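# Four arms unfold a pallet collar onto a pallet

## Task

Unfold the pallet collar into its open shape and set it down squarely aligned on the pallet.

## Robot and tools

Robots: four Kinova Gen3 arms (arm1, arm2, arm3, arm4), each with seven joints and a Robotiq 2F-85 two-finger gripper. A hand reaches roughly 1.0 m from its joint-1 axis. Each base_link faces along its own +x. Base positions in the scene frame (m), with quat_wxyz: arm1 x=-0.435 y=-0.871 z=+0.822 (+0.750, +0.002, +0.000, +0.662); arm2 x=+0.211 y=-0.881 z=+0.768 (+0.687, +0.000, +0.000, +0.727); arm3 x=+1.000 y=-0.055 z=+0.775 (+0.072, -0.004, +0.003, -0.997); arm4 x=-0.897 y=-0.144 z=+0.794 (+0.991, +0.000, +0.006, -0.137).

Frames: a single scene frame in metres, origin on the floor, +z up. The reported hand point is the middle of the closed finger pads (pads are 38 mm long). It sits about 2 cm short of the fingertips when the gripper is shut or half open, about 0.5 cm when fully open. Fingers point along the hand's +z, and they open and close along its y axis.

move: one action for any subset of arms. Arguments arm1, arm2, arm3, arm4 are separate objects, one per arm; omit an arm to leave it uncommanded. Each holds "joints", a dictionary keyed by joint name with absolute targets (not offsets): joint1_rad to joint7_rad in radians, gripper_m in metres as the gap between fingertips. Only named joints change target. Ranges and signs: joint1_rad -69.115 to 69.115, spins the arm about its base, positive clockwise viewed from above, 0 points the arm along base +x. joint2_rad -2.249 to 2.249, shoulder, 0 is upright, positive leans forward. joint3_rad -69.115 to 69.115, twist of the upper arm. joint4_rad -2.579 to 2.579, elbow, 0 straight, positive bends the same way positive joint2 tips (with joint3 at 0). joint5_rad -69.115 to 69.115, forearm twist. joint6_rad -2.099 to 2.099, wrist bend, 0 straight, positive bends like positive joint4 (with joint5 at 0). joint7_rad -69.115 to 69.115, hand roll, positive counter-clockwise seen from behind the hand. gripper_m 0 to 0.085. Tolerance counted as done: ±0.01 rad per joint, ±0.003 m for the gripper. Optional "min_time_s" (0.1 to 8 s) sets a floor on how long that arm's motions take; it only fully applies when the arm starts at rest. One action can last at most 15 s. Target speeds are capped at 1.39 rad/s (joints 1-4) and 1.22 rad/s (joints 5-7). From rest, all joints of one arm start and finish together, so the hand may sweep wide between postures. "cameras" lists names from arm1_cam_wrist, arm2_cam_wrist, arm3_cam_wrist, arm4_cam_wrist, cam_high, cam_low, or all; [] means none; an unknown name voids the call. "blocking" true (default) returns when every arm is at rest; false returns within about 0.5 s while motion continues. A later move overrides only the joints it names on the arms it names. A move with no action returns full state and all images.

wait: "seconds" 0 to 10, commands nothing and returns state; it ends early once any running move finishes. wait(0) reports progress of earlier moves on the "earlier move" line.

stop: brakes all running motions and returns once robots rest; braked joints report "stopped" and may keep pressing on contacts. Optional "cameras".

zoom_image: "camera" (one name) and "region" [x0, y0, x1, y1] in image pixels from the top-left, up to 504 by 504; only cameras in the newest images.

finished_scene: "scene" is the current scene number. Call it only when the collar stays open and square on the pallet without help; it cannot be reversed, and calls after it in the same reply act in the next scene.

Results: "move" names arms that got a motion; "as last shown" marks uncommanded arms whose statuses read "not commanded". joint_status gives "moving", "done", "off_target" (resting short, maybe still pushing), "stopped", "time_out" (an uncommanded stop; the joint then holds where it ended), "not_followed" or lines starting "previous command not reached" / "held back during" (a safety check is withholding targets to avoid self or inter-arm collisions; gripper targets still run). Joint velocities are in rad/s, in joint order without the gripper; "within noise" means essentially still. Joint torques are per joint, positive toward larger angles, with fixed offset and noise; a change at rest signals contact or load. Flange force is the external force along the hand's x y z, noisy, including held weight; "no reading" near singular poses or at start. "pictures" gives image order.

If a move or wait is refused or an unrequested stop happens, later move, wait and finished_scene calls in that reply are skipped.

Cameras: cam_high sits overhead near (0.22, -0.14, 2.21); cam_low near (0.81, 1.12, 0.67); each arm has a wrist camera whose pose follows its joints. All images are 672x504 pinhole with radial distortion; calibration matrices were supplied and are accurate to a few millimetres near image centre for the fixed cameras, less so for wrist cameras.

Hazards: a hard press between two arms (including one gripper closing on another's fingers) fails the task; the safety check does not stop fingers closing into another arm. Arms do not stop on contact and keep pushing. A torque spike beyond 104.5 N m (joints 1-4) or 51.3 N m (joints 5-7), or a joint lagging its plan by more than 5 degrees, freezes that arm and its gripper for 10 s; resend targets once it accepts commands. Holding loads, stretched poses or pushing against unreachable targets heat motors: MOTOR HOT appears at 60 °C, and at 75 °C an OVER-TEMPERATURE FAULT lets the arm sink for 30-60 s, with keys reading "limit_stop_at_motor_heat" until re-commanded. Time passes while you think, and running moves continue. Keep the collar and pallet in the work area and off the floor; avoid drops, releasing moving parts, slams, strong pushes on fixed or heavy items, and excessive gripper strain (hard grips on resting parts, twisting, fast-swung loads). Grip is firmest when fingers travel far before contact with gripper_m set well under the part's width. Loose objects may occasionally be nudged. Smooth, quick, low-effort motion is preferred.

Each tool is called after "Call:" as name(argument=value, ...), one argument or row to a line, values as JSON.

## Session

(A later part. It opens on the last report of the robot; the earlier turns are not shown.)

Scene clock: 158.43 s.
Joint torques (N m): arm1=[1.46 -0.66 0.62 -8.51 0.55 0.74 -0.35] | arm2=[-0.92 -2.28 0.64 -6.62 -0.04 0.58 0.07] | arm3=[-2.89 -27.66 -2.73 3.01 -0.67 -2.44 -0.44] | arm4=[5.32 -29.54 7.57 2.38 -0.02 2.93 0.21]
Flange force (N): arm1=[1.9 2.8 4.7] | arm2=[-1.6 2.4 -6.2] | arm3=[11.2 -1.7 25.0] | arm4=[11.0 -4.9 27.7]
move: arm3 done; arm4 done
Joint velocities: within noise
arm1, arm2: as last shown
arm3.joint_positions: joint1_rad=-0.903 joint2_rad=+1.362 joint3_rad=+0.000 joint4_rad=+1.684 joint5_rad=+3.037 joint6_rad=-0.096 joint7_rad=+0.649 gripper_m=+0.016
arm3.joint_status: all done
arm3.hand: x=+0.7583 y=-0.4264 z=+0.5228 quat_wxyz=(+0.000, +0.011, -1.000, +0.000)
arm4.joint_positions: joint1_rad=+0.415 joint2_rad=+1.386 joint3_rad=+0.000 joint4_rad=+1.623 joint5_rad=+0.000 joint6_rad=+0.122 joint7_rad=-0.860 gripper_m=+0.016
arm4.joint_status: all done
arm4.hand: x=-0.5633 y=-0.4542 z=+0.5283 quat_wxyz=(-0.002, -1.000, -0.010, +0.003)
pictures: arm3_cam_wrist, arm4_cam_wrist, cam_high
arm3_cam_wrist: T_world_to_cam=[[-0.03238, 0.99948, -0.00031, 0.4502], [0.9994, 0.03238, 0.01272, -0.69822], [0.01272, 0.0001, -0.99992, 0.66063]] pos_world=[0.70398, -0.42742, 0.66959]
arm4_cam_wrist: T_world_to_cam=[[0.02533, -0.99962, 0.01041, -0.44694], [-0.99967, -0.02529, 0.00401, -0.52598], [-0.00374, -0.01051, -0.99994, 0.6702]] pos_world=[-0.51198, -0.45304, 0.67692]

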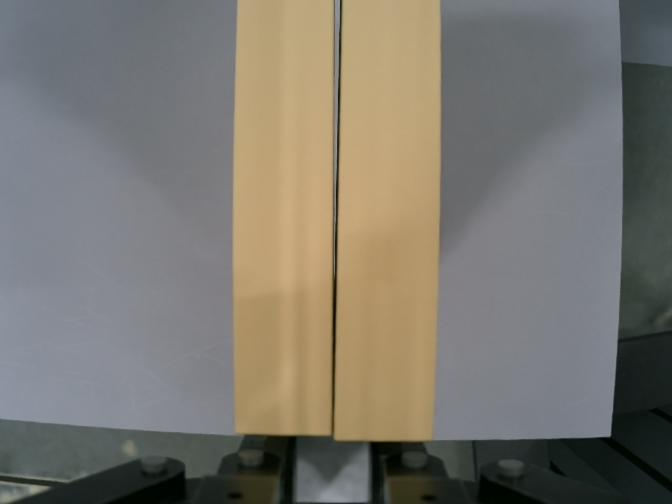

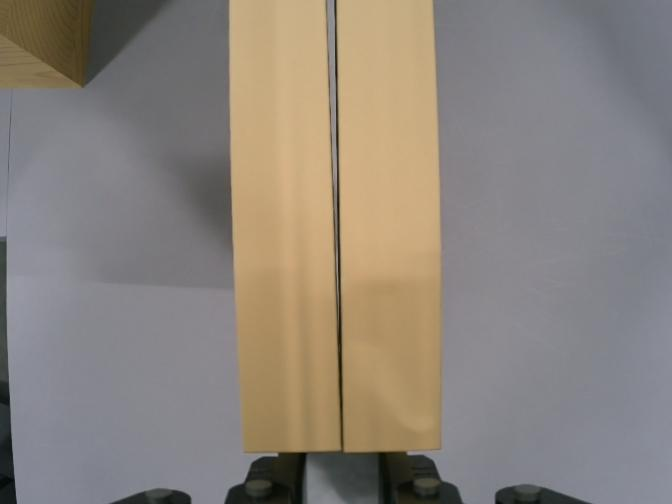

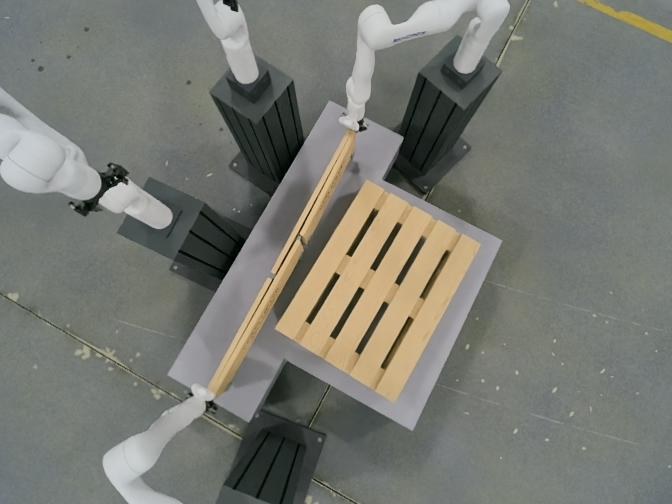

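Call:
move(
  arm3={"joints": {"joint1_rad": -0.8953, "joint2_rad": 1.3625, "joint4_rad": 1.6760, "joint5_rad": 3.0439, "joint6_rad": -0.1028, "joint7_rad": 0.6495}, "min_time_s": 1.0},
  arm4={"joints": {"joint1_rad": 0.4095, "joint2_rad": 1.3871, "joint4_rad": 1.6134, "joint6_rad": 0.1308, "joint7_rad": -0.8657}, "min_time_s": 1.0},
  cameras=["arm3_cam_wrist"],
)

Call:
move(
  arm3={"joints": {"joint1_rad": -0.8903, "joint2_rad": 1.3629, "joint4_rad": 1.6710, "joint5_rad": 3.0483, "joint6_rad": -0.1074, "joint7_rad": 0.6500}, "min_time_s": 1.0},
  arm4={"joints": {"joint1_rad": 0.4058, "joint2_rad": 1.3877, "joint4_rad": 1.6069, "joint6_rad": 0.1368, "joint7_rad": -0.8693}, "min_time_s": 1.0},
  cameras=["arm3_cam_wrist", "arm4_cam_wrist", "cam_high"],
)

Scene clock: 167.23 s.
Joint torques (N m): arm1=[1.44 -0.69 0.63 -8.52 0.55 0.72 -0.35] | arm2=[-0.98 -2.31 0.58 -6.65 0 0.58 0.11] | arm3=[10.22 -37.22 15.62 -8.87 0.51 4.24 -0.19] | arm4=[-6.11 -44.53 -7.67 -14.33 -1.04 -5.69 0.06]
Flange force (N): arm1=[1.8 2.9 4.6] | arm2=[-1.6 2.4 -6.0] | arm3=[-25.3 -1.6 23.7] | arm4=[-23.7 -3.4 28.0]
move: arm3 done; arm4 done
Joint velocities: within noise
arm1, arm2: as last shown
arm3.joint_positions: joint1_rad=-0.895 joint2_rad=+1.363 joint3_rad=+0.000 joint4_rad=+1.676 joint5_rad=+3.044 joint6_rad=-0.103 joint7_rad=+0.650 gripper_m=+0.016
arm3.joint_status: all done
arm3.hand: x=+0.7546 y=-0.4264 z=+0.5227 quat_wxyz=(+0.000, +0.011, -1.000, +0.000)
arm4.joint_positions: joint1_rad=+0.410 joint2_rad=+1.387 joint3_rad=+0.000 joint4_rad=+1.613 joint5_rad=+0.000 joint6_rad=+0.131 joint7_rad=-0.866 gripper_m=+0.016
arm4.joint_status: all done
arm4.hand: x=-0.5595 y=-0.4542 z=+0.5283 quat_wxyz=(-0.002, -1.000, -0.010, +0.003)
arm3_cam_wrist: T_world_to_cam=[[-0.03248, 0.99947, -0.00012, 0.45001], [0.99939, 0.03248, 0.01292, -0.69442], [0.01292, 0.0003, -0.99992, 0.66052]] pos_world=[0.70008, -0.42742, 0.66949]

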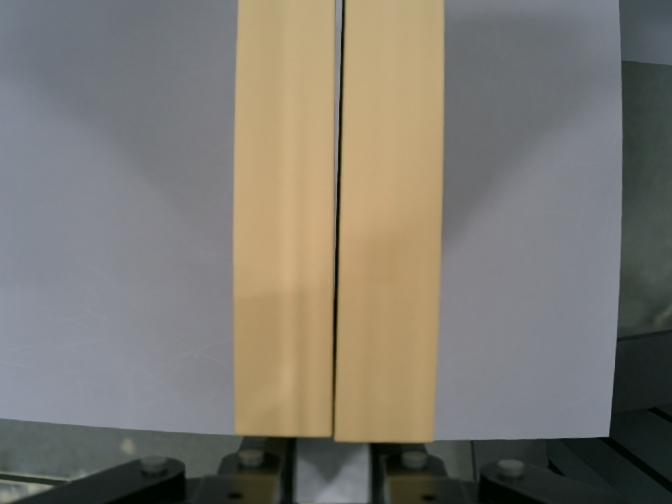

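Scene clock: 168.53 s.
Joint torques (N m): arm1=[1.44 -0.66 0.67 -8.55 0.54 0.7 -0.35] | arm2=[-0.97 -2.28 0.57 -6.7 0 0.59 0.09] | arm3=[19.46 -44.13 28.56 -17.37 1.57 9.02 0.06] | arm4=[-14.32 -55.23 -18.51 -26.3 -1.83 -11.82 0.02]
Flange force (N): arm1=[1.9 3.0 4.7] | arm2=[-1.5 2.3 -5.8] | arm3=[-51.1 -2.0 22.9] | arm4=[-48.6 -2.4 28.2]
move: arm3 done; arm4 done
Joint velocities: within noise
arm1.joint_positions: joint1_rad=+0.123 joint2_rad=-0.301 joint3_rad=-0.054 joint4_rad=+1.535 joint5_rad=-0.014 joint6_rad=+2.018 joint7_rad=+1.958 gripper_m=+0.085
arm1.joint_status: not commanded
arm1.hand: x=-0.3895 y=-0.7413 z=+1.3037 quat_wxyz=(+0.047, +0.772, -0.633, +0.026)
arm2.joint_positions: joint1_rad=+0.278 joint2_rad=-0.305 joint3_rad=-0.059 joint4_rad=+1.563 joint5_rad=-0.073 joint6_rad=+2.064 joint7_rad=+1.479 gripper_m=+0.085
arm2.joint_status: not commanded
arm2.hand: x=+0.2322 y=-0.7667 z=+1.2451 quat_wxyz=(+0.083, +0.618, -0.781, +0.043)
arm3.joint_positions: joint1_rad=-0.890 joint2_rad=+1.363 joint3_rad=+0.000 joint4_rad=+1.671 joint5_rad=+3.048 joint6_rad=-0.107 joint7_rad=+0.650 gripper_m=+0.016
arm3.joint_status: all done
arm3.hand: x=+0.7520 y=-0.4265 z=+0.5227 quat_wxyz=(+0.000, +0.011, -1.000, +0.000)
arm4.joint_positions: joint1_rad=+0.406 joint2_rad=+1.388 joint3_rad=+0.000 joint4_rad=+1.607 joint5_rad=+0.000 joint6_rad=+0.137 joint7_rad=-0.869 gripper_m=+0.016
arm4.joint_status: all done
arm4.hand: x=-0.5568 y=-0.4541 z=+0.5283 quat_wxyz=(-0.002, -1.000, -0.010, +0.003)
arm3_cam_wrist: T_world_to_cam=[[-0.03238, 0.99948, -0.00012, 0.44986], [0.99939, 0.03238, 0.01292, -0.69196], [0.01292, 0.0003, -0.99992, 0.66065]] pos_world=[0.69757, -0.42742, 0.66959]
arm4_cam_wrist: T_world_to_cam=[[0.02533, -0.99962, 0.01041, -0.44711], [-0.99967, -0.02529, 0.00391, -0.51952], [-0.00364, -0.01051, -0.99994, 0.67017]] pos_world=[-0.50558, -0.45304, 0.67682]

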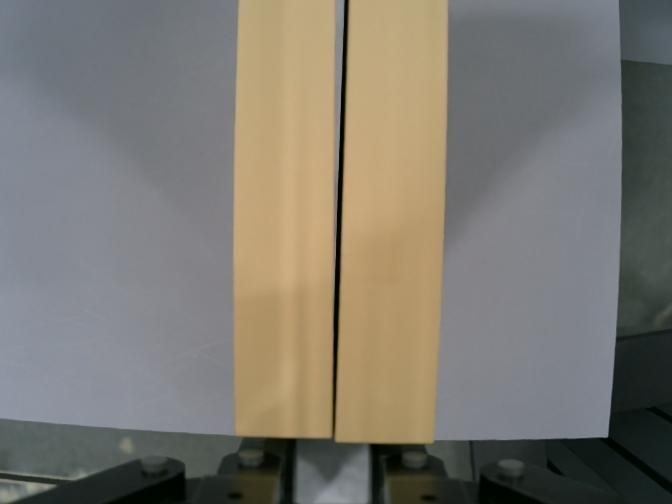

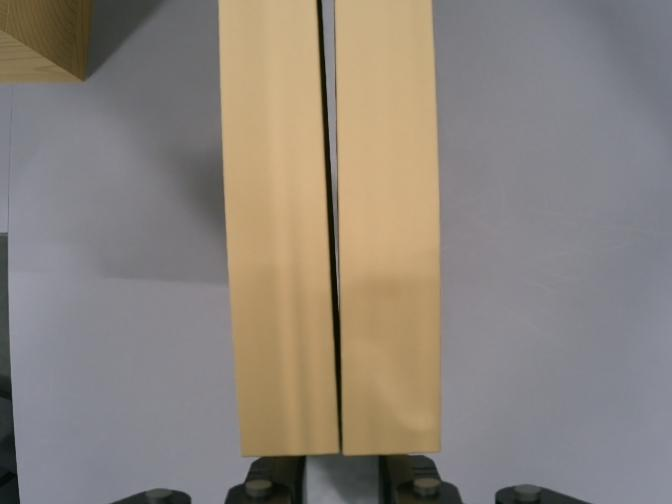

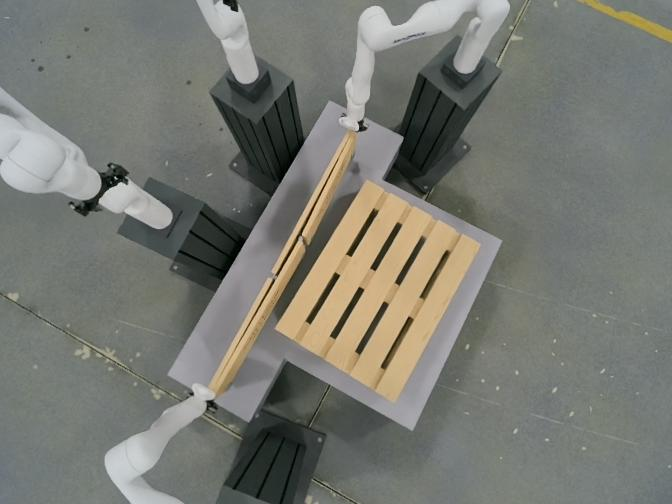

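Call:
move(
  arm2={"joints": {"joint1_rad": 0.1059, "joint2_rad": 1.0365, "joint3_rad": 0, "joint4_rad": 1.8720, "joint5_rad": 0, "joint6_rad": 0.2331, "joint7_rad": 0.0703, "gripper_m": 0.045}, "min_time_s": 2.5},
  cameras=["arm2_cam_wrist", "cam_high"],
)

Scene clock: 190.27 s.
Joint torques (N m): arm1=[1.45 -0.66 0.67 -8.56 0.55 0.71 -0.36] | arm2=[-1 -20.06 0.91 -0.82 0.03 0.01 0.06] | arm3=[19.44 -44.17 28.58 -17.41 1.57 9 0.05] | arm4=[-14.31 -55.26 -18.57 -26.25 -1.82 -11.87 -0.02]
Flange force (N): arm1=[1.9 3.0 4.8] | arm2=[-3.1 4.4 1.7] | arm3=[-51.2 -1.8 22.9] | arm4=[-48.3 -2.2 28.3]
move: arm2 done
Joint velocities: within noise
arm1, arm3, arm4: as last shown
arm2.joint_positions: joint1_rad=+0.106 joint2_rad=+1.036 joint3_rad=+0.000 joint4_rad=+1.872 joint5_rad=+0.000 joint6_rad=+0.233 joint7_rad=+0.070 gripper_m=+0.045
arm2.joint_status: all done
arm2.hand: x=+0.2580 y=-0.4476 z=+0.6500 quat_wxyz=(+0.000, +0.010, -1.000, +0.000)
arm3.hand: x=+0.7519 y=-0.4265 z=+0.5228 quat_wxyz=(+0.000, +0.011, -1.000, +0.000)
arm2_cam_wrist: T_world_to_cam=[[-0.02677, 0.99964, -0.00049, 0.45339], [0.99964, 0.02677, 0.00283, -0.19294], [0.00284, -0.00042, -1, 0.79331]] pos_world=[0.20275, -0.44773, 0.79408]

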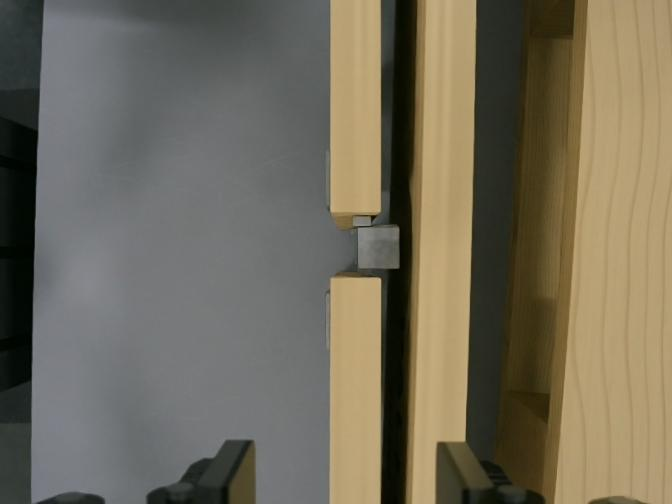

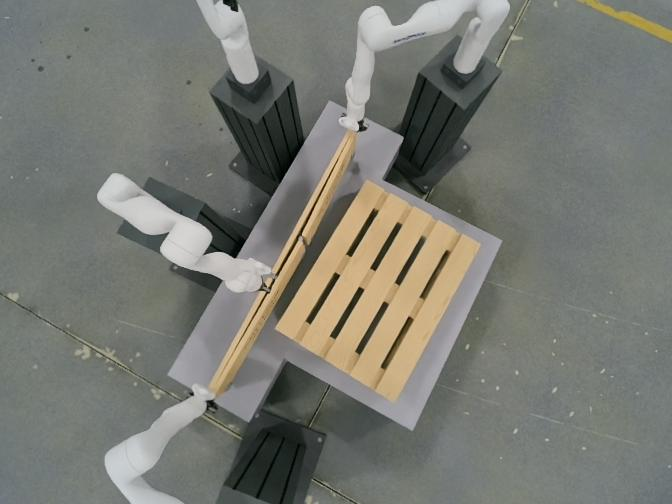

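Call:
move(
  arm3={"joints": {"joint1_rad": -0.8884, "joint2_rad": 1.3630, "joint4_rad": 1.6690, "joint5_rad": 3.0500, "joint6_rad": -0.1092, "joint7_rad": 0.6502}, "min_time_s": 1.0},
  arm4={"joints": {"joint1_rad": 0.4044, "joint2_rad": 1.3879, "joint4_rad": 1.6044, "joint6_rad": 0.1391, "joint7_rad": -0.8707}, "min_time_s": 1.0},
  cameras=["arm2_cam_wrist"],
)

Scene clock: 194.40 s.
Joint torques (N m): arm1=[1.38 -0.69 0.64 -8.52 0.54 0.74 -0.36] | arm2=[-0.93 -20.04 0.96 -0.71 0.08 0.01 0.04] | arm3=[18.91 -44.79 28.2 -18.28 1.84 9.42 0.34] | arm4=[-13.69 -56.02 -18.11 -27.09 -2.18 -12.23 -0.33]
Flange force (N): arm1=[1.8 2.9 4.6] | arm2=[-3.0 4.8 1.8] | arm3=[-51.3 -0.5 22.6] | arm4=[-49.0 -3.6 28.3]
move: arm3 done; arm4 done
TORQUE WARNING: arm4's joint2_rad reached its warning level (56.7 N m). A warning alone does not stop the arm.
Joint velocities: within noise
arm1, arm2: as last shown
arm3.joint_positions: joint1_rad=-0.888 joint2_rad=+1.363 joint3_rad=+0.000 joint4_rad=+1.669 joint5_rad=+3.050 joint6_rad=-0.109 joint7_rad=+0.650 gripper_m=+0.016
arm3.joint_status: all done
arm3.hand: x=+0.7508 y=-0.4266 z=+0.5228 quat_wxyz=(+0.000, +0.011, -1.000, +0.000)
arm4.joint_positions: joint1_rad=+0.404 joint2_rad=+1.388 joint3_rad=+0.000 joint4_rad=+1.604 joint5_rad=+0.000 joint6_rad=+0.139 joint7_rad=-0.871 gripper_m=+0.016
arm4.joint_status: all done
arm4.hand: x=-0.5556 y=-0.4541 z=+0.5284 quat_wxyz=(-0.002, -1.000, -0.010, +0.002)
arm2_cam_wrist: T_world_to_cam=[[-0.02677, 0.99964, -0.00049, 0.45339], [0.99964, 0.02677, 0.00283, -0.19294], [0.00284, -0.00042, -1, 0.79331]] pos_world=[0.20275, -0.44773, 0.79408]

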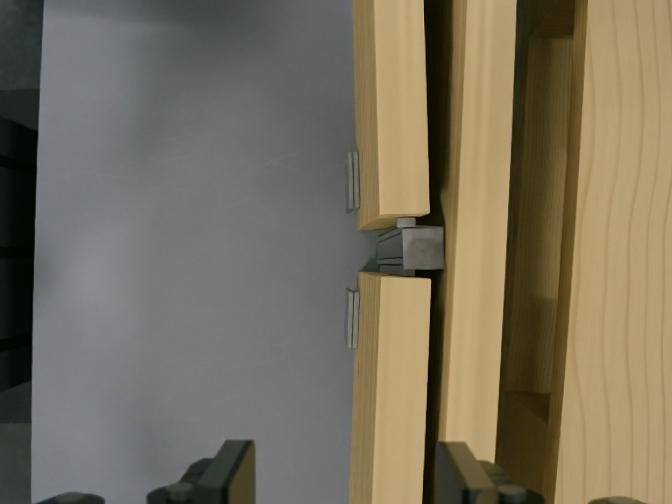

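Call:
zoom_image(
  camera="arm2_cam_wrist",
  region=[310, 130, 530, 350],
)

Scaled by 2.291.

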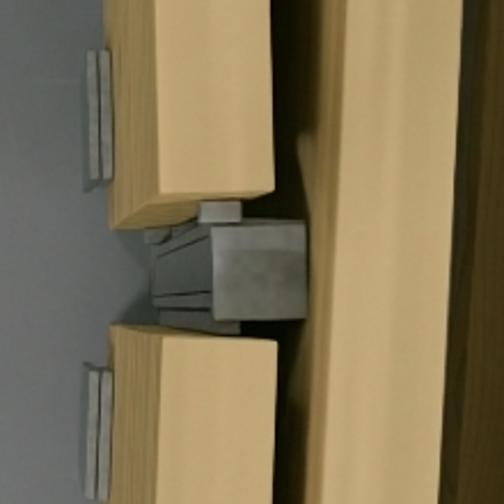

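Call:
move(
  arm2={"joints": {"joint1_rad": -0.5280, "joint2_rad": 1.0971, "joint3_rad": 0, "joint4_rad": 1.5982, "joint5_rad": 0, "joint6_rad": 0.4464, "joint7_rad": -0.5636, "gripper_m": 0.045}, "min_time_s": 1.5},
  cameras=["arm2_cam_wrist", "arm4_cam_wrist", "cam_high"],
)

Call:
zoom_image(
  camera="arm2_cam_wrist",
  region=[230, 250, 530, 504],
)

Scene clock: 208.33 s.
Joint torques (N m): arm1=[1.47 -0.67 0.65 -8.54 0.55 0.74 -0.37] | arm2=[-0.95 -22.6 0.96 -2.58 0.06 -0.03 0.03] | arm3=[19.34 -44.17 28.7 -17.47 1.82 8.98 0.26] | arm4=[-14.18 -55.31 -18.77 -26.33 -2.09 -11.83 -0.22]
Flange force (N): arm1=[1.9 2.9 4.7] | arm2=[1.0 6.2 1.8] | arm3=[-51.4 -1.9 22.8] | arm4=[-48.6 -2.2 28.3]
move: arm2 done
TORQUE WARNING: arm4's joint2_rad reached its warning level (56.7 N m). A warning alone does not stop the arm.
Joint velocities: within noise
arm1, arm3: as last shown
arm2.joint_positions: joint1_rad=-0.528 joint2_rad=+1.097 joint3_rad=+0.000 joint4_rad=+1.598 joint5_rad=+0.000 joint6_rad=+0.446 joint7_rad=-0.564 gripper_m=+0.045
arm2.joint_status: all done
arm2.hand: x=-0.0490 y=-0.4413 z=+0.6500 quat_wxyz=(+0.000, +0.010, -1.000, +0.000)
arm3.hand: x=+0.7509 y=-0.4266 z=+0.5228 quat_wxyz=(+0.000, +0.011, -1.000, +0.000)
arm4.joint_positions: joint1_rad=+0.404 joint2_rad=+1.388 joint3_rad=+0.000 joint4_rad=+1.604 joint5_rad=+0.000 joint6_rad=+0.139 joint7_rad=-0.871 gripper_m=+0.016
arm4.joint_status: not commanded
arm4.hand: x=-0.5557 y=-0.4541 z=+0.5283 quat_wxyz=(-0.002, -1.000, -0.010, +0.002)
arm2_cam_wrist: T_world_to_cam=[[-0.02677, 0.99964, -0.00049, 0.43887], [0.99964, 0.02677, 0.00283, 0.11378], [0.00284, -0.00042, -1, 0.79409]] pos_world=[-0.10425, -0.44143, 0.79398]
arm4_cam_wrist: T_world_to_cam=[[0.02533, -0.99962, 0.01041, -0.44704], [-0.99967, -0.02529, 0.00381, -0.51835], [-0.00354, -0.01051, -0.99994, 0.67033]] pos_world=[-0.50448, -0.45294, 0.67691]

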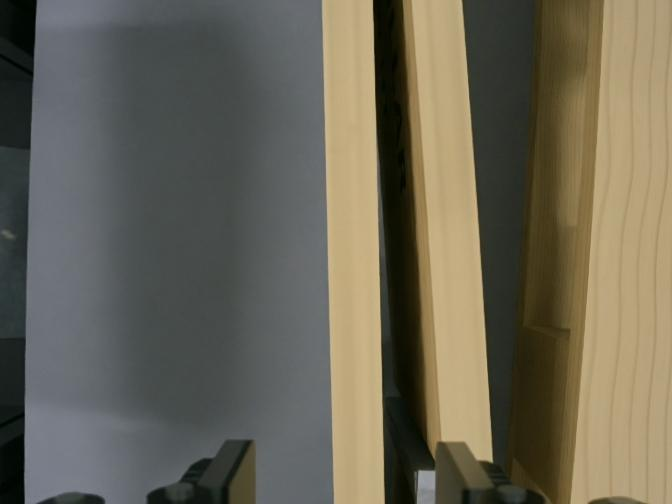

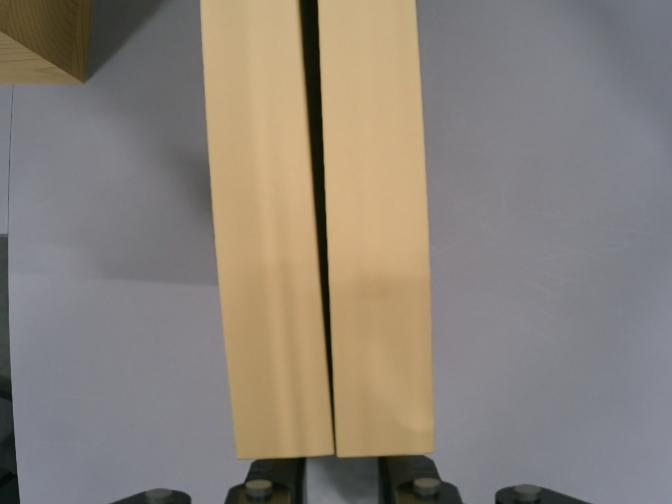

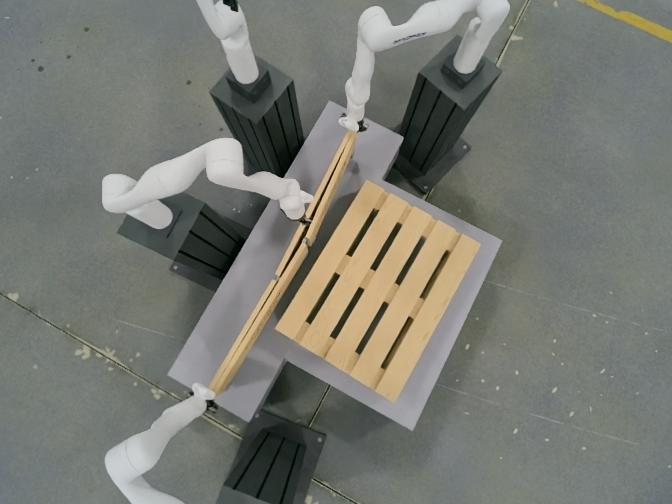

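Scaled by 1.680.

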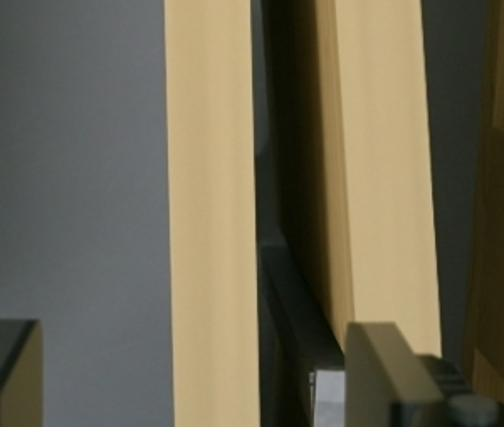

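Call:
move(
  arm2={"joints": {"joint1_rad": -0.5217, "joint2_rad": 1.2657, "joint4_rad": 1.5052, "joint6_rad": 0.3707, "joint7_rad": -0.5311, "gripper_m": 0.032}, "min_time_s": 1.2},
  cameras=["arm2_cam_wrist"],
)

Call:
zoom_image(
  camera="arm2_cam_wrist",
  region=[200, 300, 500, 504],
)

Scene clock: 215.80 s.
Joint torques (N m): arm1=[1.43 -0.62 0.66 -8.54 0.57 0.73 -0.38] | arm2=[-0.89 -23.15 0.93 -1.92 0.1 0.02 0.07] | arm3=[19.35 -44.18 28.7 -17.45 1.81 9 0.27] | arm4=[-14.14 -55.35 -18.77 -26.33 -2.1 -11.84 -0.21]
Flange force (N): arm1=[2.0 2.9 4.8] | arm2=[1.0 5.9 2.4] | arm3=[-51.4 -2.0 22.9] | arm4=[-48.6 -2.3 28.3]
move: arm2 done
Joint velocities: within noise
arm1, arm3, arm4: as last shown
arm2.joint_positions: joint1_rad=-0.522 joint2_rad=+1.266 joint3_rad=+0.000 joint4_rad=+1.505 joint5_rad=+0.000 joint6_rad=+0.371 joint7_rad=-0.531 gripper_m=+0.032
arm2.joint_status: all done
arm2.hand: x=-0.0491 y=-0.4354 z=+0.5750 quat_wxyz=(+0.000, +0.023, -1.000, +0.000)
arm2_cam_wrist: T_world_to_cam=[[-0.05296, 0.9986, -0.00046, 0.43111], [0.99859, 0.05296, 0.00284, 0.12523], [0.00286, -0.00031, -1, 0.71924]] pos_world=[-0.10427, -0.43691, 0.71908]

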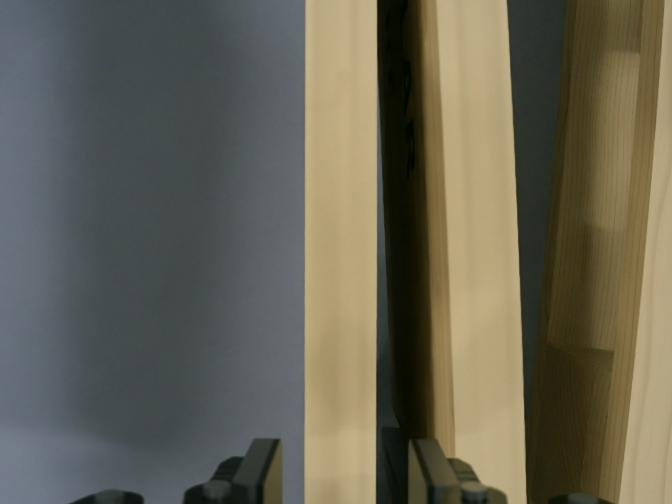

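Scaled by 1.680.

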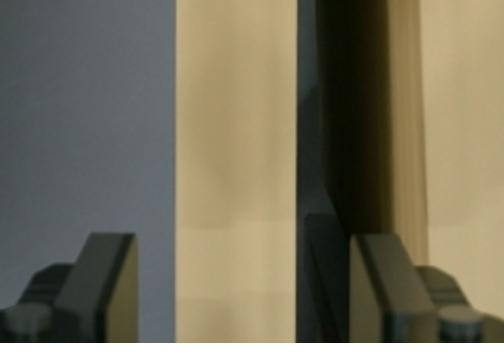

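Call:
move(
  arm2={"joints": {"joint1_rad": -0.5217, "joint2_rad": 1.3553, "joint4_rad": 1.4485, "joint6_rad": 0.3378, "joint7_rad": -0.5311}, "min_time_s": 1.2},
  cameras=["arm2_cam_wrist"],
)

Call:
zoom_image(
  camera="arm2_cam_wrist",
  region=[200, 300, 500, 504],
)

Scene clock: 219.63 s.
Joint torques (N m): arm1=[1.44 -0.65 0.67 -8.56 0.54 0.7 -0.38] | arm2=[-0.86 -23.44 0.89 -1.66 0.08 -0.01 0.1] | arm3=[19.33 -44.16 28.74 -17.47 1.82 8.99 0.27] | arm4=[-14.16 -55.4 -18.78 -26.4 -2.12 -11.82 -0.21]
Flange force (N): arm1=[1.9 3.0 4.7] | arm2=[1.1 5.9 3.0] | arm3=[-51.4 -1.9 22.8] | arm4=[-48.8 -2.4 28.3]
move: arm2 done
MOTOR HOT: the motor of arm4's joint2_rad reports 60 °C; the controller stops that arm at 75 °C. To cool a motor, set the load down, stop pushing, or move to a pose that needs little force.
Joint velocities: within noise
arm1, arm3: as last shown
arm2.joint_positions: joint1_rad=-0.522 joint2_rad=+1.355 joint3_rad=+0.000 joint4_rad=+1.449 joint5_rad=+0.000 joint6_rad=+0.338 joint7_rad=-0.531 gripper_m=+0.032
arm2.joint_status: all done
arm2.hand: x=-0.0491 y=-0.4353 z=+0.5350 quat_wxyz=(+0.000, +0.023, -1.000, +0.000)
arm4.joint_positions: joint1_rad=+0.404 joint2_rad=+1.388 joint3_rad=+0.000 joint4_rad=+1.604 joint5_rad=+0.000 joint6_rad=+0.139 joint7_rad=-0.871 gripper_m=+0.016
arm4.joint_status: not commanded
arm4.hand: x=-0.5557 y=-0.4541 z=+0.5283 quat_wxyz=(-0.002, -1.000, -0.010, +0.002)
arm2_cam_wrist: T_world_to_cam=[[-0.05286, 0.9986, -0.00046, 0.4311], [0.9986, 0.05286, 0.00284, 0.1253], [0.00286, -0.00031, -1, 0.67924]] pos_world=[-0.10427, -0.43691, 0.67908]

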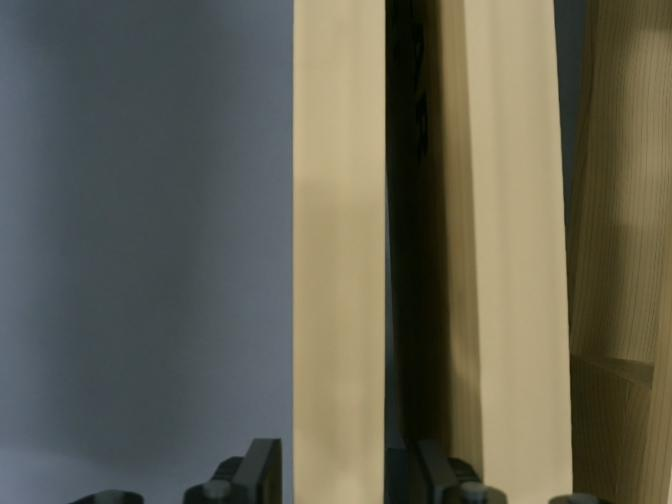

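Scaled by 1.680.

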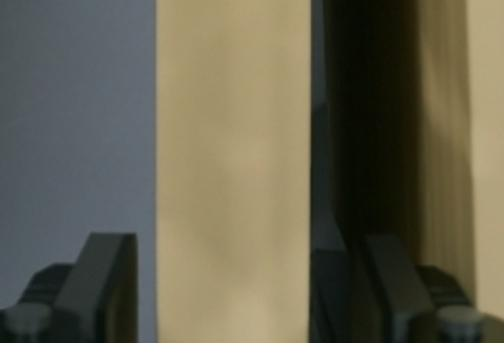

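Call:
move(
  arm2={"joints": {"gripper_m": 0.010}},
)

Call:
move(
  arm3={"joints": {"joint1_rad": -0.9028, "joint2_rad": 1.3618, "joint4_rad": 1.6835, "joint5_rad": 3.0372, "joint6_rad": -0.0958, "joint7_rad": 0.6487}, "min_time_s": 1.5},
  arm4={"joints": {"joint1_rad": 0.4149, "joint2_rad": 1.3863, "joint4_rad": 1.6232, "joint5_rad": 0.0, "joint6_rad": 0.1220, "joint7_rad": -0.8602}, "min_time_s": 1.5},
  arm2={"joints": {"joint1_rad": -0.5369, "joint2_rad": 1.3462, "joint4_rad": 1.4951, "joint6_rad": 0.3003, "joint7_rad": -0.5725}, "min_time_s": 1.5},
  cameras=["arm2_cam_wrist", "arm4_cam_wrist"],
)

Scene clock: 224.30 s.
Joint torques (N m): arm1=[1.46 -0.67 0.69 -8.56 0.56 0.76 -0.35] | arm2=[0.07 -22.64 2.27 -3.84 0.2 -1.75 -0.08] | arm3=[17.62 -45.08 26.45 -17.37 1.75 8.86 0.33] | arm4=[-12.35 -57.05 -16.04 -26.45 -1.99 -11.85 -0.28]
Flange force (N): arm1=[1.8 3.1 4.9] | arm2=[0.6 1.9 -3.4] | arm3=[-47.9 -0.3 25.1] | arm4=[-46.0 -4.9 32.1]
move: arm2 off_target
MOTOR HOT: still on. The motor of arm4's joint2_rad reports 61 °C.
TORQUE WARNING: arm4's joint2_rad reached its warning level (56.7 N m). A warning alone does not stop the arm.
Joint velocities: within noise
arm1, arm3: as last shown
arm2.joint_positions: joint1_rad=-0.522 joint2_rad=+1.355 joint3_rad=+0.000 joint4_rad=+1.448 joint5_rad=+0.000 joint6_rad=+0.338 joint7_rad=-0.531 gripper_m=+0.019
arm2.joint_status: gripper_m off_target (ended at +0.019, target +0.010)
arm2.hand: x=-0.0491 y=-0.4354 z=+0.5350 quat_wxyz=(+0.000, +0.023, -1.000, +0.000)
arm3.hand: x=+0.7509 y=-0.4265 z=+0.5228 quat_wxyz=(+0.000, +0.011, -1.000, +0.000)
arm4.joint_positions: joint1_rad=+0.404 joint2_rad=+1.388 joint3_rad=+0.000 joint4_rad=+1.604 joint5_rad=+0.000 joint6_rad=+0.139 joint7_rad=-0.871 gripper_m=+0.016
arm4.joint_status: not commanded
arm4.hand: x=-0.5558 y=-0.4541 z=+0.5283 quat_wxyz=(-0.002, -1.000, -0.010, +0.003)
pictures: none

Scene clock: 226.10 s.
Joint torques (N m): arm1=[1.42 -0.65 0.6 -8.53 0.54 0.72 -0.36] | arm2=[-5.18 -9.22 -5.23 -1.84 -1.2 -1.88 -0.44] | arm3=[-9.16 -28.76 -11.19 8.09 -1.05 -5.47 -0.41] | arm4=[7.28 -36.09 10.59 4.46 0.23 4.38 0.28]
Flange force (N): arm1=[2.0 2.8 4.7] | arm2=[-9.7 5.9 -30.6] | arm3=[28.5 -1.9 38.0] | arm4=[17.1 -5.1 47.8]
move: arm2 done; arm3 done; arm4 done
MOTOR HOT: still on. The motor of arm4's joint2_rad reports 61 °C.
TORQUE WARNING: arm4's joint2_rad reached its warning level (56.7 N m). A warning alone does not stop the arm.
Joint velocities: within noise
arm1: as last shown
arm2.joint_positions: joint1_rad=-0.537 joint2_rad=+1.346 joint3_rad=+0.000 joint4_rad=+1.495 joint5_rad=+0.000 joint6_rad=+0.300 joint7_rad=-0.572 gripper_m=+0.019
arm2.joint_status: all done
arm2.hand: x=-0.0491 y=-0.4493 z=+0.5351 quat_wxyz=(+0.000, +0.010, -1.000, +0.000)
arm3.joint_positions: joint1_rad=-0.903 joint2_rad=+1.362 joint3_rad=+0.000 joint4_rad=+1.683 joint5_rad=+3.037 joint6_rad=-0.096 joint7_rad=+0.649 gripper_m=+0.016
arm3.joint_status: all done
arm3.hand: x=+0.7583 y=-0.4265 z=+0.5228 quat_wxyz=(+0.000, +0.011, -1.000, +0.000)
arm4.joint_positions: joint1_rad=+0.415 joint2_rad=+1.386 joint3_rad=+0.000 joint4_rad=+1.623 joint5_rad=+0.000 joint6_rad=+0.122 joint7_rad=-0.860 gripper_m=+0.016
arm4.joint_status: all done
arm4.hand: x=-0.5632 y=-0.4542 z=+0.5284 quat_wxyz=(-0.002, -1.000, -0.010, +0.002)
arm2_cam_wrist: T_world_to_cam=[[-0.02677, 0.99964, -0.00049, 0.44681], [0.99964, 0.02677, 0.00283, 0.11442], [0.00284, -0.00042, -1, 0.67918]] pos_world=[-0.10435, -0.44943, 0.67908]
arm4_cam_wrist: T_world_to_cam=[[0.02543, -0.99962, 0.01041, -0.4469], [-0.99967, -0.02539, 0.00381, -0.52589], [-0.00354, -0.01051, -0.99994, 0.6704]] pos_world=[-0.51198, -0.45304, 0.67701]

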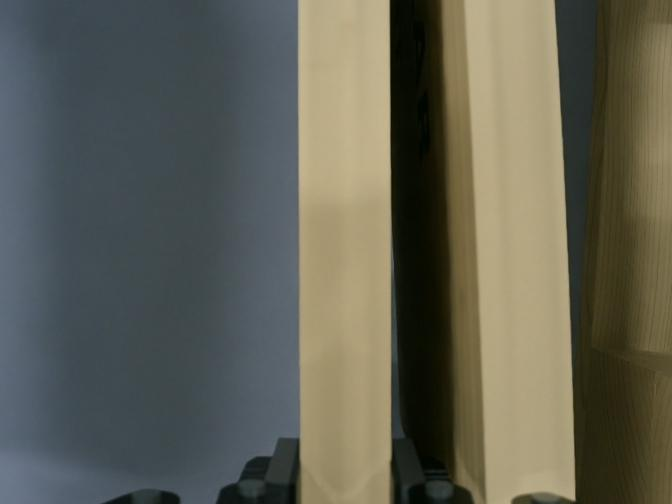

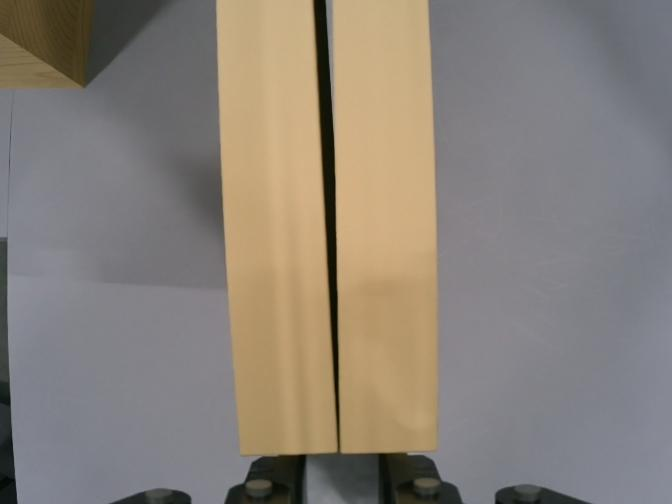

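Call:
move(
  arm3={"joints": {"joint1_rad": -0.8953, "joint2_rad": 1.3625, "joint4_rad": 1.6760, "joint5_rad": 3.0439, "joint6_rad": -0.1028, "joint7_rad": 0.6495}, "min_time_s": 1.5},
  arm4={"joints": {"joint1_rad": 0.4095, "joint2_rad": 1.3871, "joint4_rad": 1.6134, "joint6_rad": 0.1308, "joint7_rad": -0.8657}, "min_time_s": 1.5},
  arm2={"joints": {"joint1_rad": -0.5552, "joint2_rad": 1.3304, "joint4_rad": 1.5510, "joint6_rad": 0.2602, "joint7_rad": -0.6222}, "min_time_s": 1.5},
  cameras=["arm2_cam_wrist", "arm4_cam_wrist", "arm3_cam_wrist"],
)

Scene clock: 230.50 s.
Joint torques (N m): arm1=[1.43 -0.63 0.61 -8.55 0.55 0.73 -0.38] | arm2=[-0.61 -30.47 1.26 -1.63 -0.11 0.24 -0.22] | arm3=[9.13 -33.13 13.41 -7.01 -0.07 3.42 -0.65] | arm4=[-5.25 -37.32 -6.07 -11.12 -0.4 -4.25 0.62]
Flange force (N): arm1=[2.0 2.8 4.8] | arm2=[2.2 7.0 20.2] | arm3=[-20.7 -2.3 17.6] | arm4=[-18.6 -2.8 17.6]
move: arm2 done; arm3 done; arm4 done
MOTOR HOT: still on. The motor of arm4's joint2_rad reports 61 °C.
Joint velocities: within noise
arm1.joint_positions: joint1_rad=+0.123 joint2_rad=-0.301 joint3_rad=-0.054 joint4_rad=+1.535 joint5_rad=-0.014 joint6_rad=+2.018 joint7_rad=+1.958 gripper_m=+0.085
arm1.joint_status: not commanded
arm1.hand: x=-0.3895 y=-0.7413 z=+1.3037 quat_wxyz=(+0.047, +0.772, -0.633, +0.026)
arm2.joint_positions: joint1_rad=-0.555 joint2_rad=+1.330 joint3_rad=+0.000 joint4_rad=+1.551 joint5_rad=+0.000 joint6_rad=+0.260 joint7_rad=-0.622 gripper_m=+0.019
arm2.joint_status: all done
arm2.hand: x=-0.0491 y=-0.4654 z=+0.5380 quat_wxyz=(+0.000, -0.006, -1.000, +0.000)
arm3.joint_positions: joint1_rad=-0.895 joint2_rad=+1.363 joint3_rad=+0.000 joint4_rad=+1.676 joint5_rad=+3.044 joint6_rad=-0.103 joint7_rad=+0.650 gripper_m=+0.016
arm3.joint_status: all done
arm3.hand: x=+0.7545 y=-0.4264 z=+0.5227 quat_wxyz=(+0.000, +0.011, -1.000, +0.000)
arm4.joint_positions: joint1_rad=+0.410 joint2_rad=+1.387 joint3_rad=+0.000 joint4_rad=+1.613 joint5_rad=+0.000 joint6_rad=+0.131 joint7_rad=-0.866 gripper_m=+0.016
arm4.joint_status: all done
arm4.hand: x=-0.5594 y=-0.4542 z=+0.5283 quat_wxyz=(-0.002, -1.000, -0.010, +0.002)
pictures: arm2_cam_wrist, arm3_cam_wrist, arm4_cam_wrist
arm2_cam_wrist: T_world_to_cam=[[0.00463, 0.99999, -0.00046, 0.46455], [0.99999, -0.00463, 0.00279, 0.10026], [0.00279, -0.00048, -1, 0.68215]] pos_world=[-0.10431, -0.46375, 0.68208]
arm3_cam_wrist: T_world_to_cam=[[-0.03258, 0.99947, -0.00012, 0.45008], [0.99939, 0.03258, 0.01282, -0.69431], [0.01282, 0.0003, -0.99992, 0.66069]] pos_world=[0.70008, -0.42742, 0.66959]
arm4_cam_wrist: T_world_to_cam=[[0.02523, -0.99963, 0.01051, -0.44726], [-0.99967, -0.02519, 0.00381, -0.52191], [-0.00354, -0.01061, -0.99994, 0.67027]] pos_world=[-0.50808, -0.45314, 0.67691]

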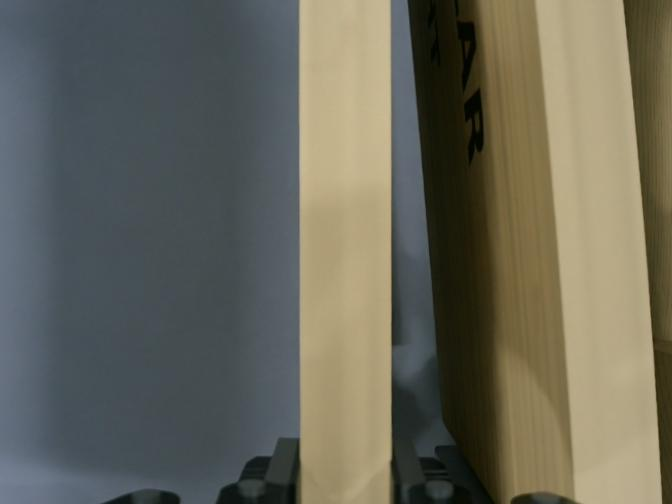

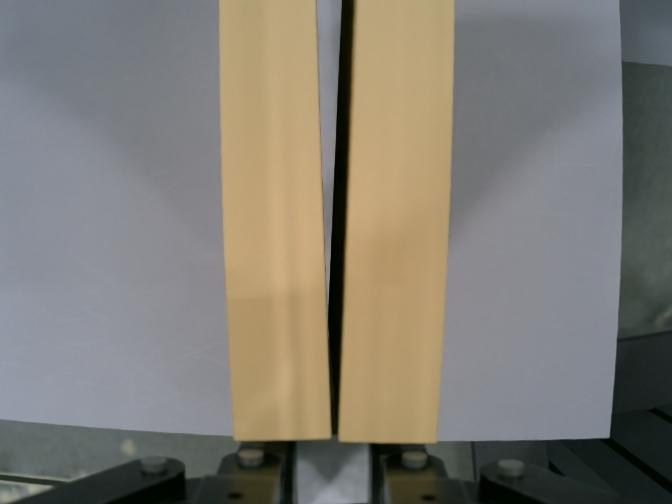

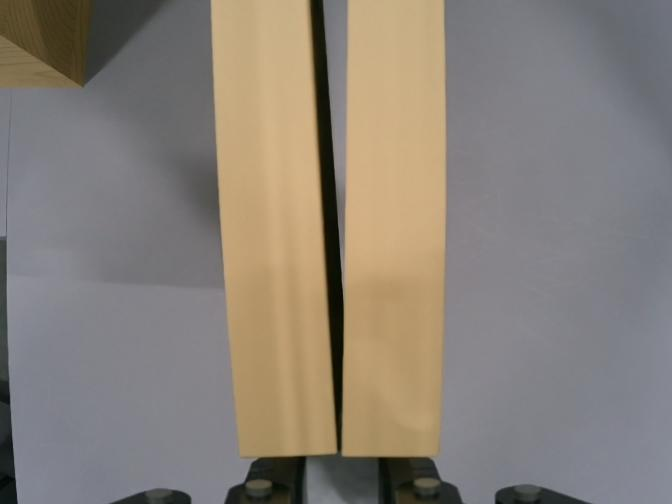

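Call:
move(
  arm3={"joints": {"joint1_rad": -0.8928, "joint2_rad": 1.3627, "joint4_rad": 1.6735, "joint5_rad": 3.0461, "joint6_rad": -0.1051, "joint7_rad": 0.6498}, "min_time_s": 1.5},
  arm4={"joints": {"joint1_rad": 0.4076, "joint2_rad": 1.3874, "joint4_rad": 1.6102, "joint6_rad": 0.1338, "joint7_rad": -0.8675}, "min_time_s": 1.5},
  arm2={"joints": {"joint1_rad": -0.5770, "joint2_rad": 1.3254, "joint4_rad": 1.6039, "joint6_rad": 0.2123, "joint7_rad": -0.6806}, "min_time_s": 1.5},
)

Call:
move(
  arm3={"joints": {"joint1_rad": -0.8903, "joint2_rad": 1.3629, "joint4_rad": 1.6710, "joint5_rad": 3.0483, "joint6_rad": -0.1074, "joint7_rad": 0.6500}, "min_time_s": 1.5},
  arm4={"joints": {"joint1_rad": 0.4058, "joint2_rad": 1.3877, "joint4_rad": 1.6069, "joint6_rad": 0.1368, "joint7_rad": -0.8693}, "min_time_s": 1.5},
  arm2={"joints": {"joint1_rad": -0.5988, "joint2_rad": 1.3191, "joint4_rad": 1.6539, "joint6_rad": 0.1686, "joint7_rad": -0.7374}, "min_time_s": 1.5},
  cameras=["arm2_cam_wrist", "arm4_cam_wrist", "arm3_cam_wrist", "cam_high"],
)

Scene clock: 235.97 s.
Joint torques (N m): arm1=[1.42 -0.67 0.66 -8.56 0.55 0.73 -0.32] | arm2=[-3.21 -20.59 -2.79 -0.68 -0.83 -0.3 -0.46] | arm3=[6.63 -35.24 10.56 -5.45 0.43 2.51 -0.05] | arm4=[-5.62 -43.03 -6.46 -11.57 -0.52 -4.2 0.53]
Flange force (N): arm1=[1.8 3.1 4.8] | arm2=[-3.4 8.9 -1.1] | arm3=[-15.0 -3.0 25.8] | arm4=[-19.1 -1.8 30.3]
move: arm2 done; arm3 done; arm4 done
MOTOR HOT: still on. The motor of arm4's joint2_rad reports 61 °C.
Joint velocities: within noise
arm1: as last shown
arm2.joint_positions: joint1_rad=-0.577 joint2_rad=+1.325 joint3_rad=+0.000 joint4_rad=+1.604 joint5_rad=+0.000 joint6_rad=+0.212 joint7_rad=-0.681 gripper_m=+0.019
arm2.joint_status: all done
arm2.hand: x=-0.0491 y=-0.4833 z=+0.5365 quat_wxyz=(+0.000, -0.024, -1.000, +0.000)
arm3.joint_positions: joint1_rad=-0.893 joint2_rad=+1.363 joint3_rad=+0.000 joint4_rad=+1.673 joint5_rad=+3.046 joint6_rad=-0.105 joint7_rad=+0.650 gripper_m=+0.016
arm3.joint_status: all done
arm3.hand: x=+0.7532 y=-0.4265 z=+0.5228 quat_wxyz=(+0.000, +0.011, -1.000, +0.000)
arm4.joint_positions: joint1_rad=+0.408 joint2_rad=+1.387 joint3_rad=+0.000 joint4_rad=+1.610 joint5_rad=+0.000 joint6_rad=+0.134 joint7_rad=-0.867 gripper_m=+0.016
arm4.joint_status: all done
arm4.hand: x=-0.5581 y=-0.4541 z=+0.5283 quat_wxyz=(-0.002, -1.000, -0.010, +0.002)
pictures: none

Scene clock: 237.77 s.
Joint torques (N m): arm1=[1.46 -0.65 0.67 -8.49 0.56 0.73 -0.36] | arm2=[-6.88 -21.39 -8.33 -2.07 -1.45 -1.13 -0.66] | arm3=[2.49 -30.87 4.58 -0.06 0.02 -0.53 -0.12] | arm4=[-4.04 -41.46 -5.03 -9.49 -0.91 -3.04 0.07]
Flange force (N): arm1=[1.8 3.0 4.5] | arm2=[-11.3 12.4 -1.7] | arm3=[-2.0 -5.1 26.3] | arm4=[-15.2 -1.4 30.9]
move: arm2 done; arm3 done; arm4 done
MOTOR HOT: still on. The motor of arm4's joint2_rad reports 62 °C.
Joint velocities: within noise
arm1: as last shown
arm2.joint_positions: joint1_rad=-0.599 joint2_rad=+1.319 joint3_rad=+0.000 joint4_rad=+1.654 joint5_rad=+0.000 joint6_rad=+0.169 joint7_rad=-0.737 gripper_m=+0.019
arm2.joint_status: all done
arm2.hand: x=-0.0491 y=-0.5003 z=+0.5365 quat_wxyz=(+0.000, -0.041, -0.999, +0.000)
arm3.joint_positions: joint1_rad=-0.890 joint2_rad=+1.363 joint3_rad=+0.000 joint4_rad=+1.671 joint5_rad=+3.048 joint6_rad=-0.107 joint7_rad=+0.650 gripper_m=+0.016
arm3.joint_status: all done
arm3.hand: x=+0.7519 y=-0.4265 z=+0.5228 quat_wxyz=(+0.000, +0.011, -1.000, +0.000)
arm4.joint_positions: joint1_rad=+0.406 joint2_rad=+1.388 joint3_rad=+0.000 joint4_rad=+1.607 joint5_rad=+0.000 joint6_rad=+0.137 joint7_rad=-0.869 gripper_m=+0.016
arm4.joint_status: all done
arm4.hand: x=-0.5567 y=-0.4541 z=+0.5283 quat_wxyz=(-0.002, -1.000, -0.010, +0.002)
pictures: arm2_cam_wrist, arm3_cam_wrist, arm4_cam_wrist, cam_high
arm2_cam_wrist: T_world_to_cam=[[0.07614, 0.9971, -0.00051, 0.50164], [0.99709, -0.07614, 0.00282, 0.06414], [0.00277, -0.00072, -1, 0.68041]] pos_world=[-0.10404, -0.49481, 0.68048]
arm3_cam_wrist: T_world_to_cam=[[-0.03238, 0.99948, -0.00021, 0.44992], [0.9994, 0.03238, 0.01272, -0.69173], [0.01272, 0.0002, -0.99992, 0.66075]] pos_world=[0.69747, -0.42742, 0.66959]
arm4_cam_wrist: T_world_to_cam=[[0.02533, -0.99962, 0.01041, -0.44701], [-0.99967, -0.02529, 0.00381, -0.51935], [-0.00354, -0.01051, -0.99994, 0.67032]] pos_world=[-0.50548, -0.45294, 0.67691]

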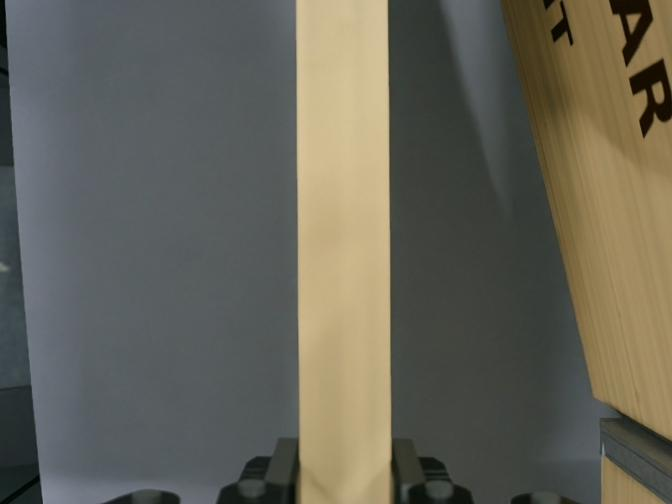

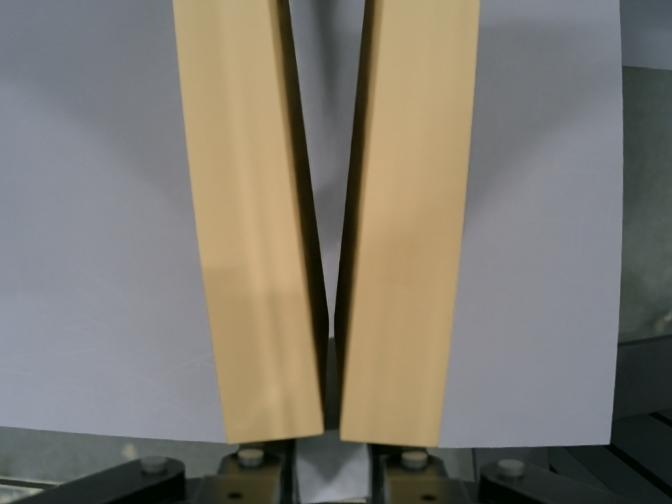

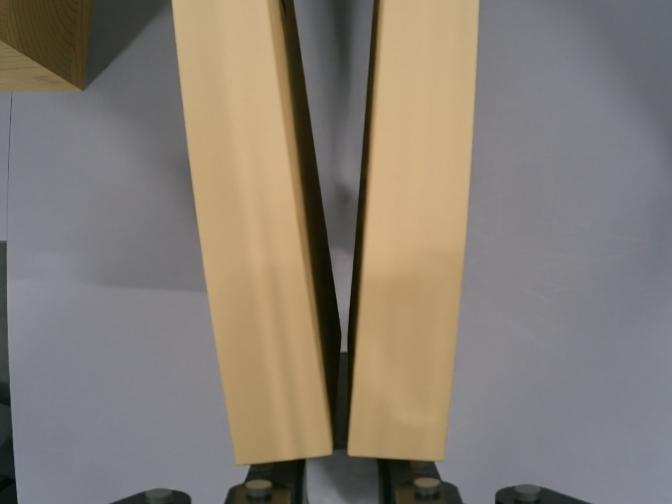

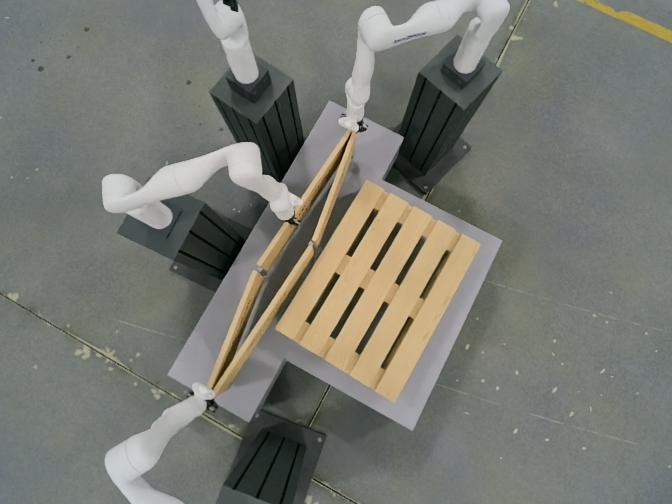

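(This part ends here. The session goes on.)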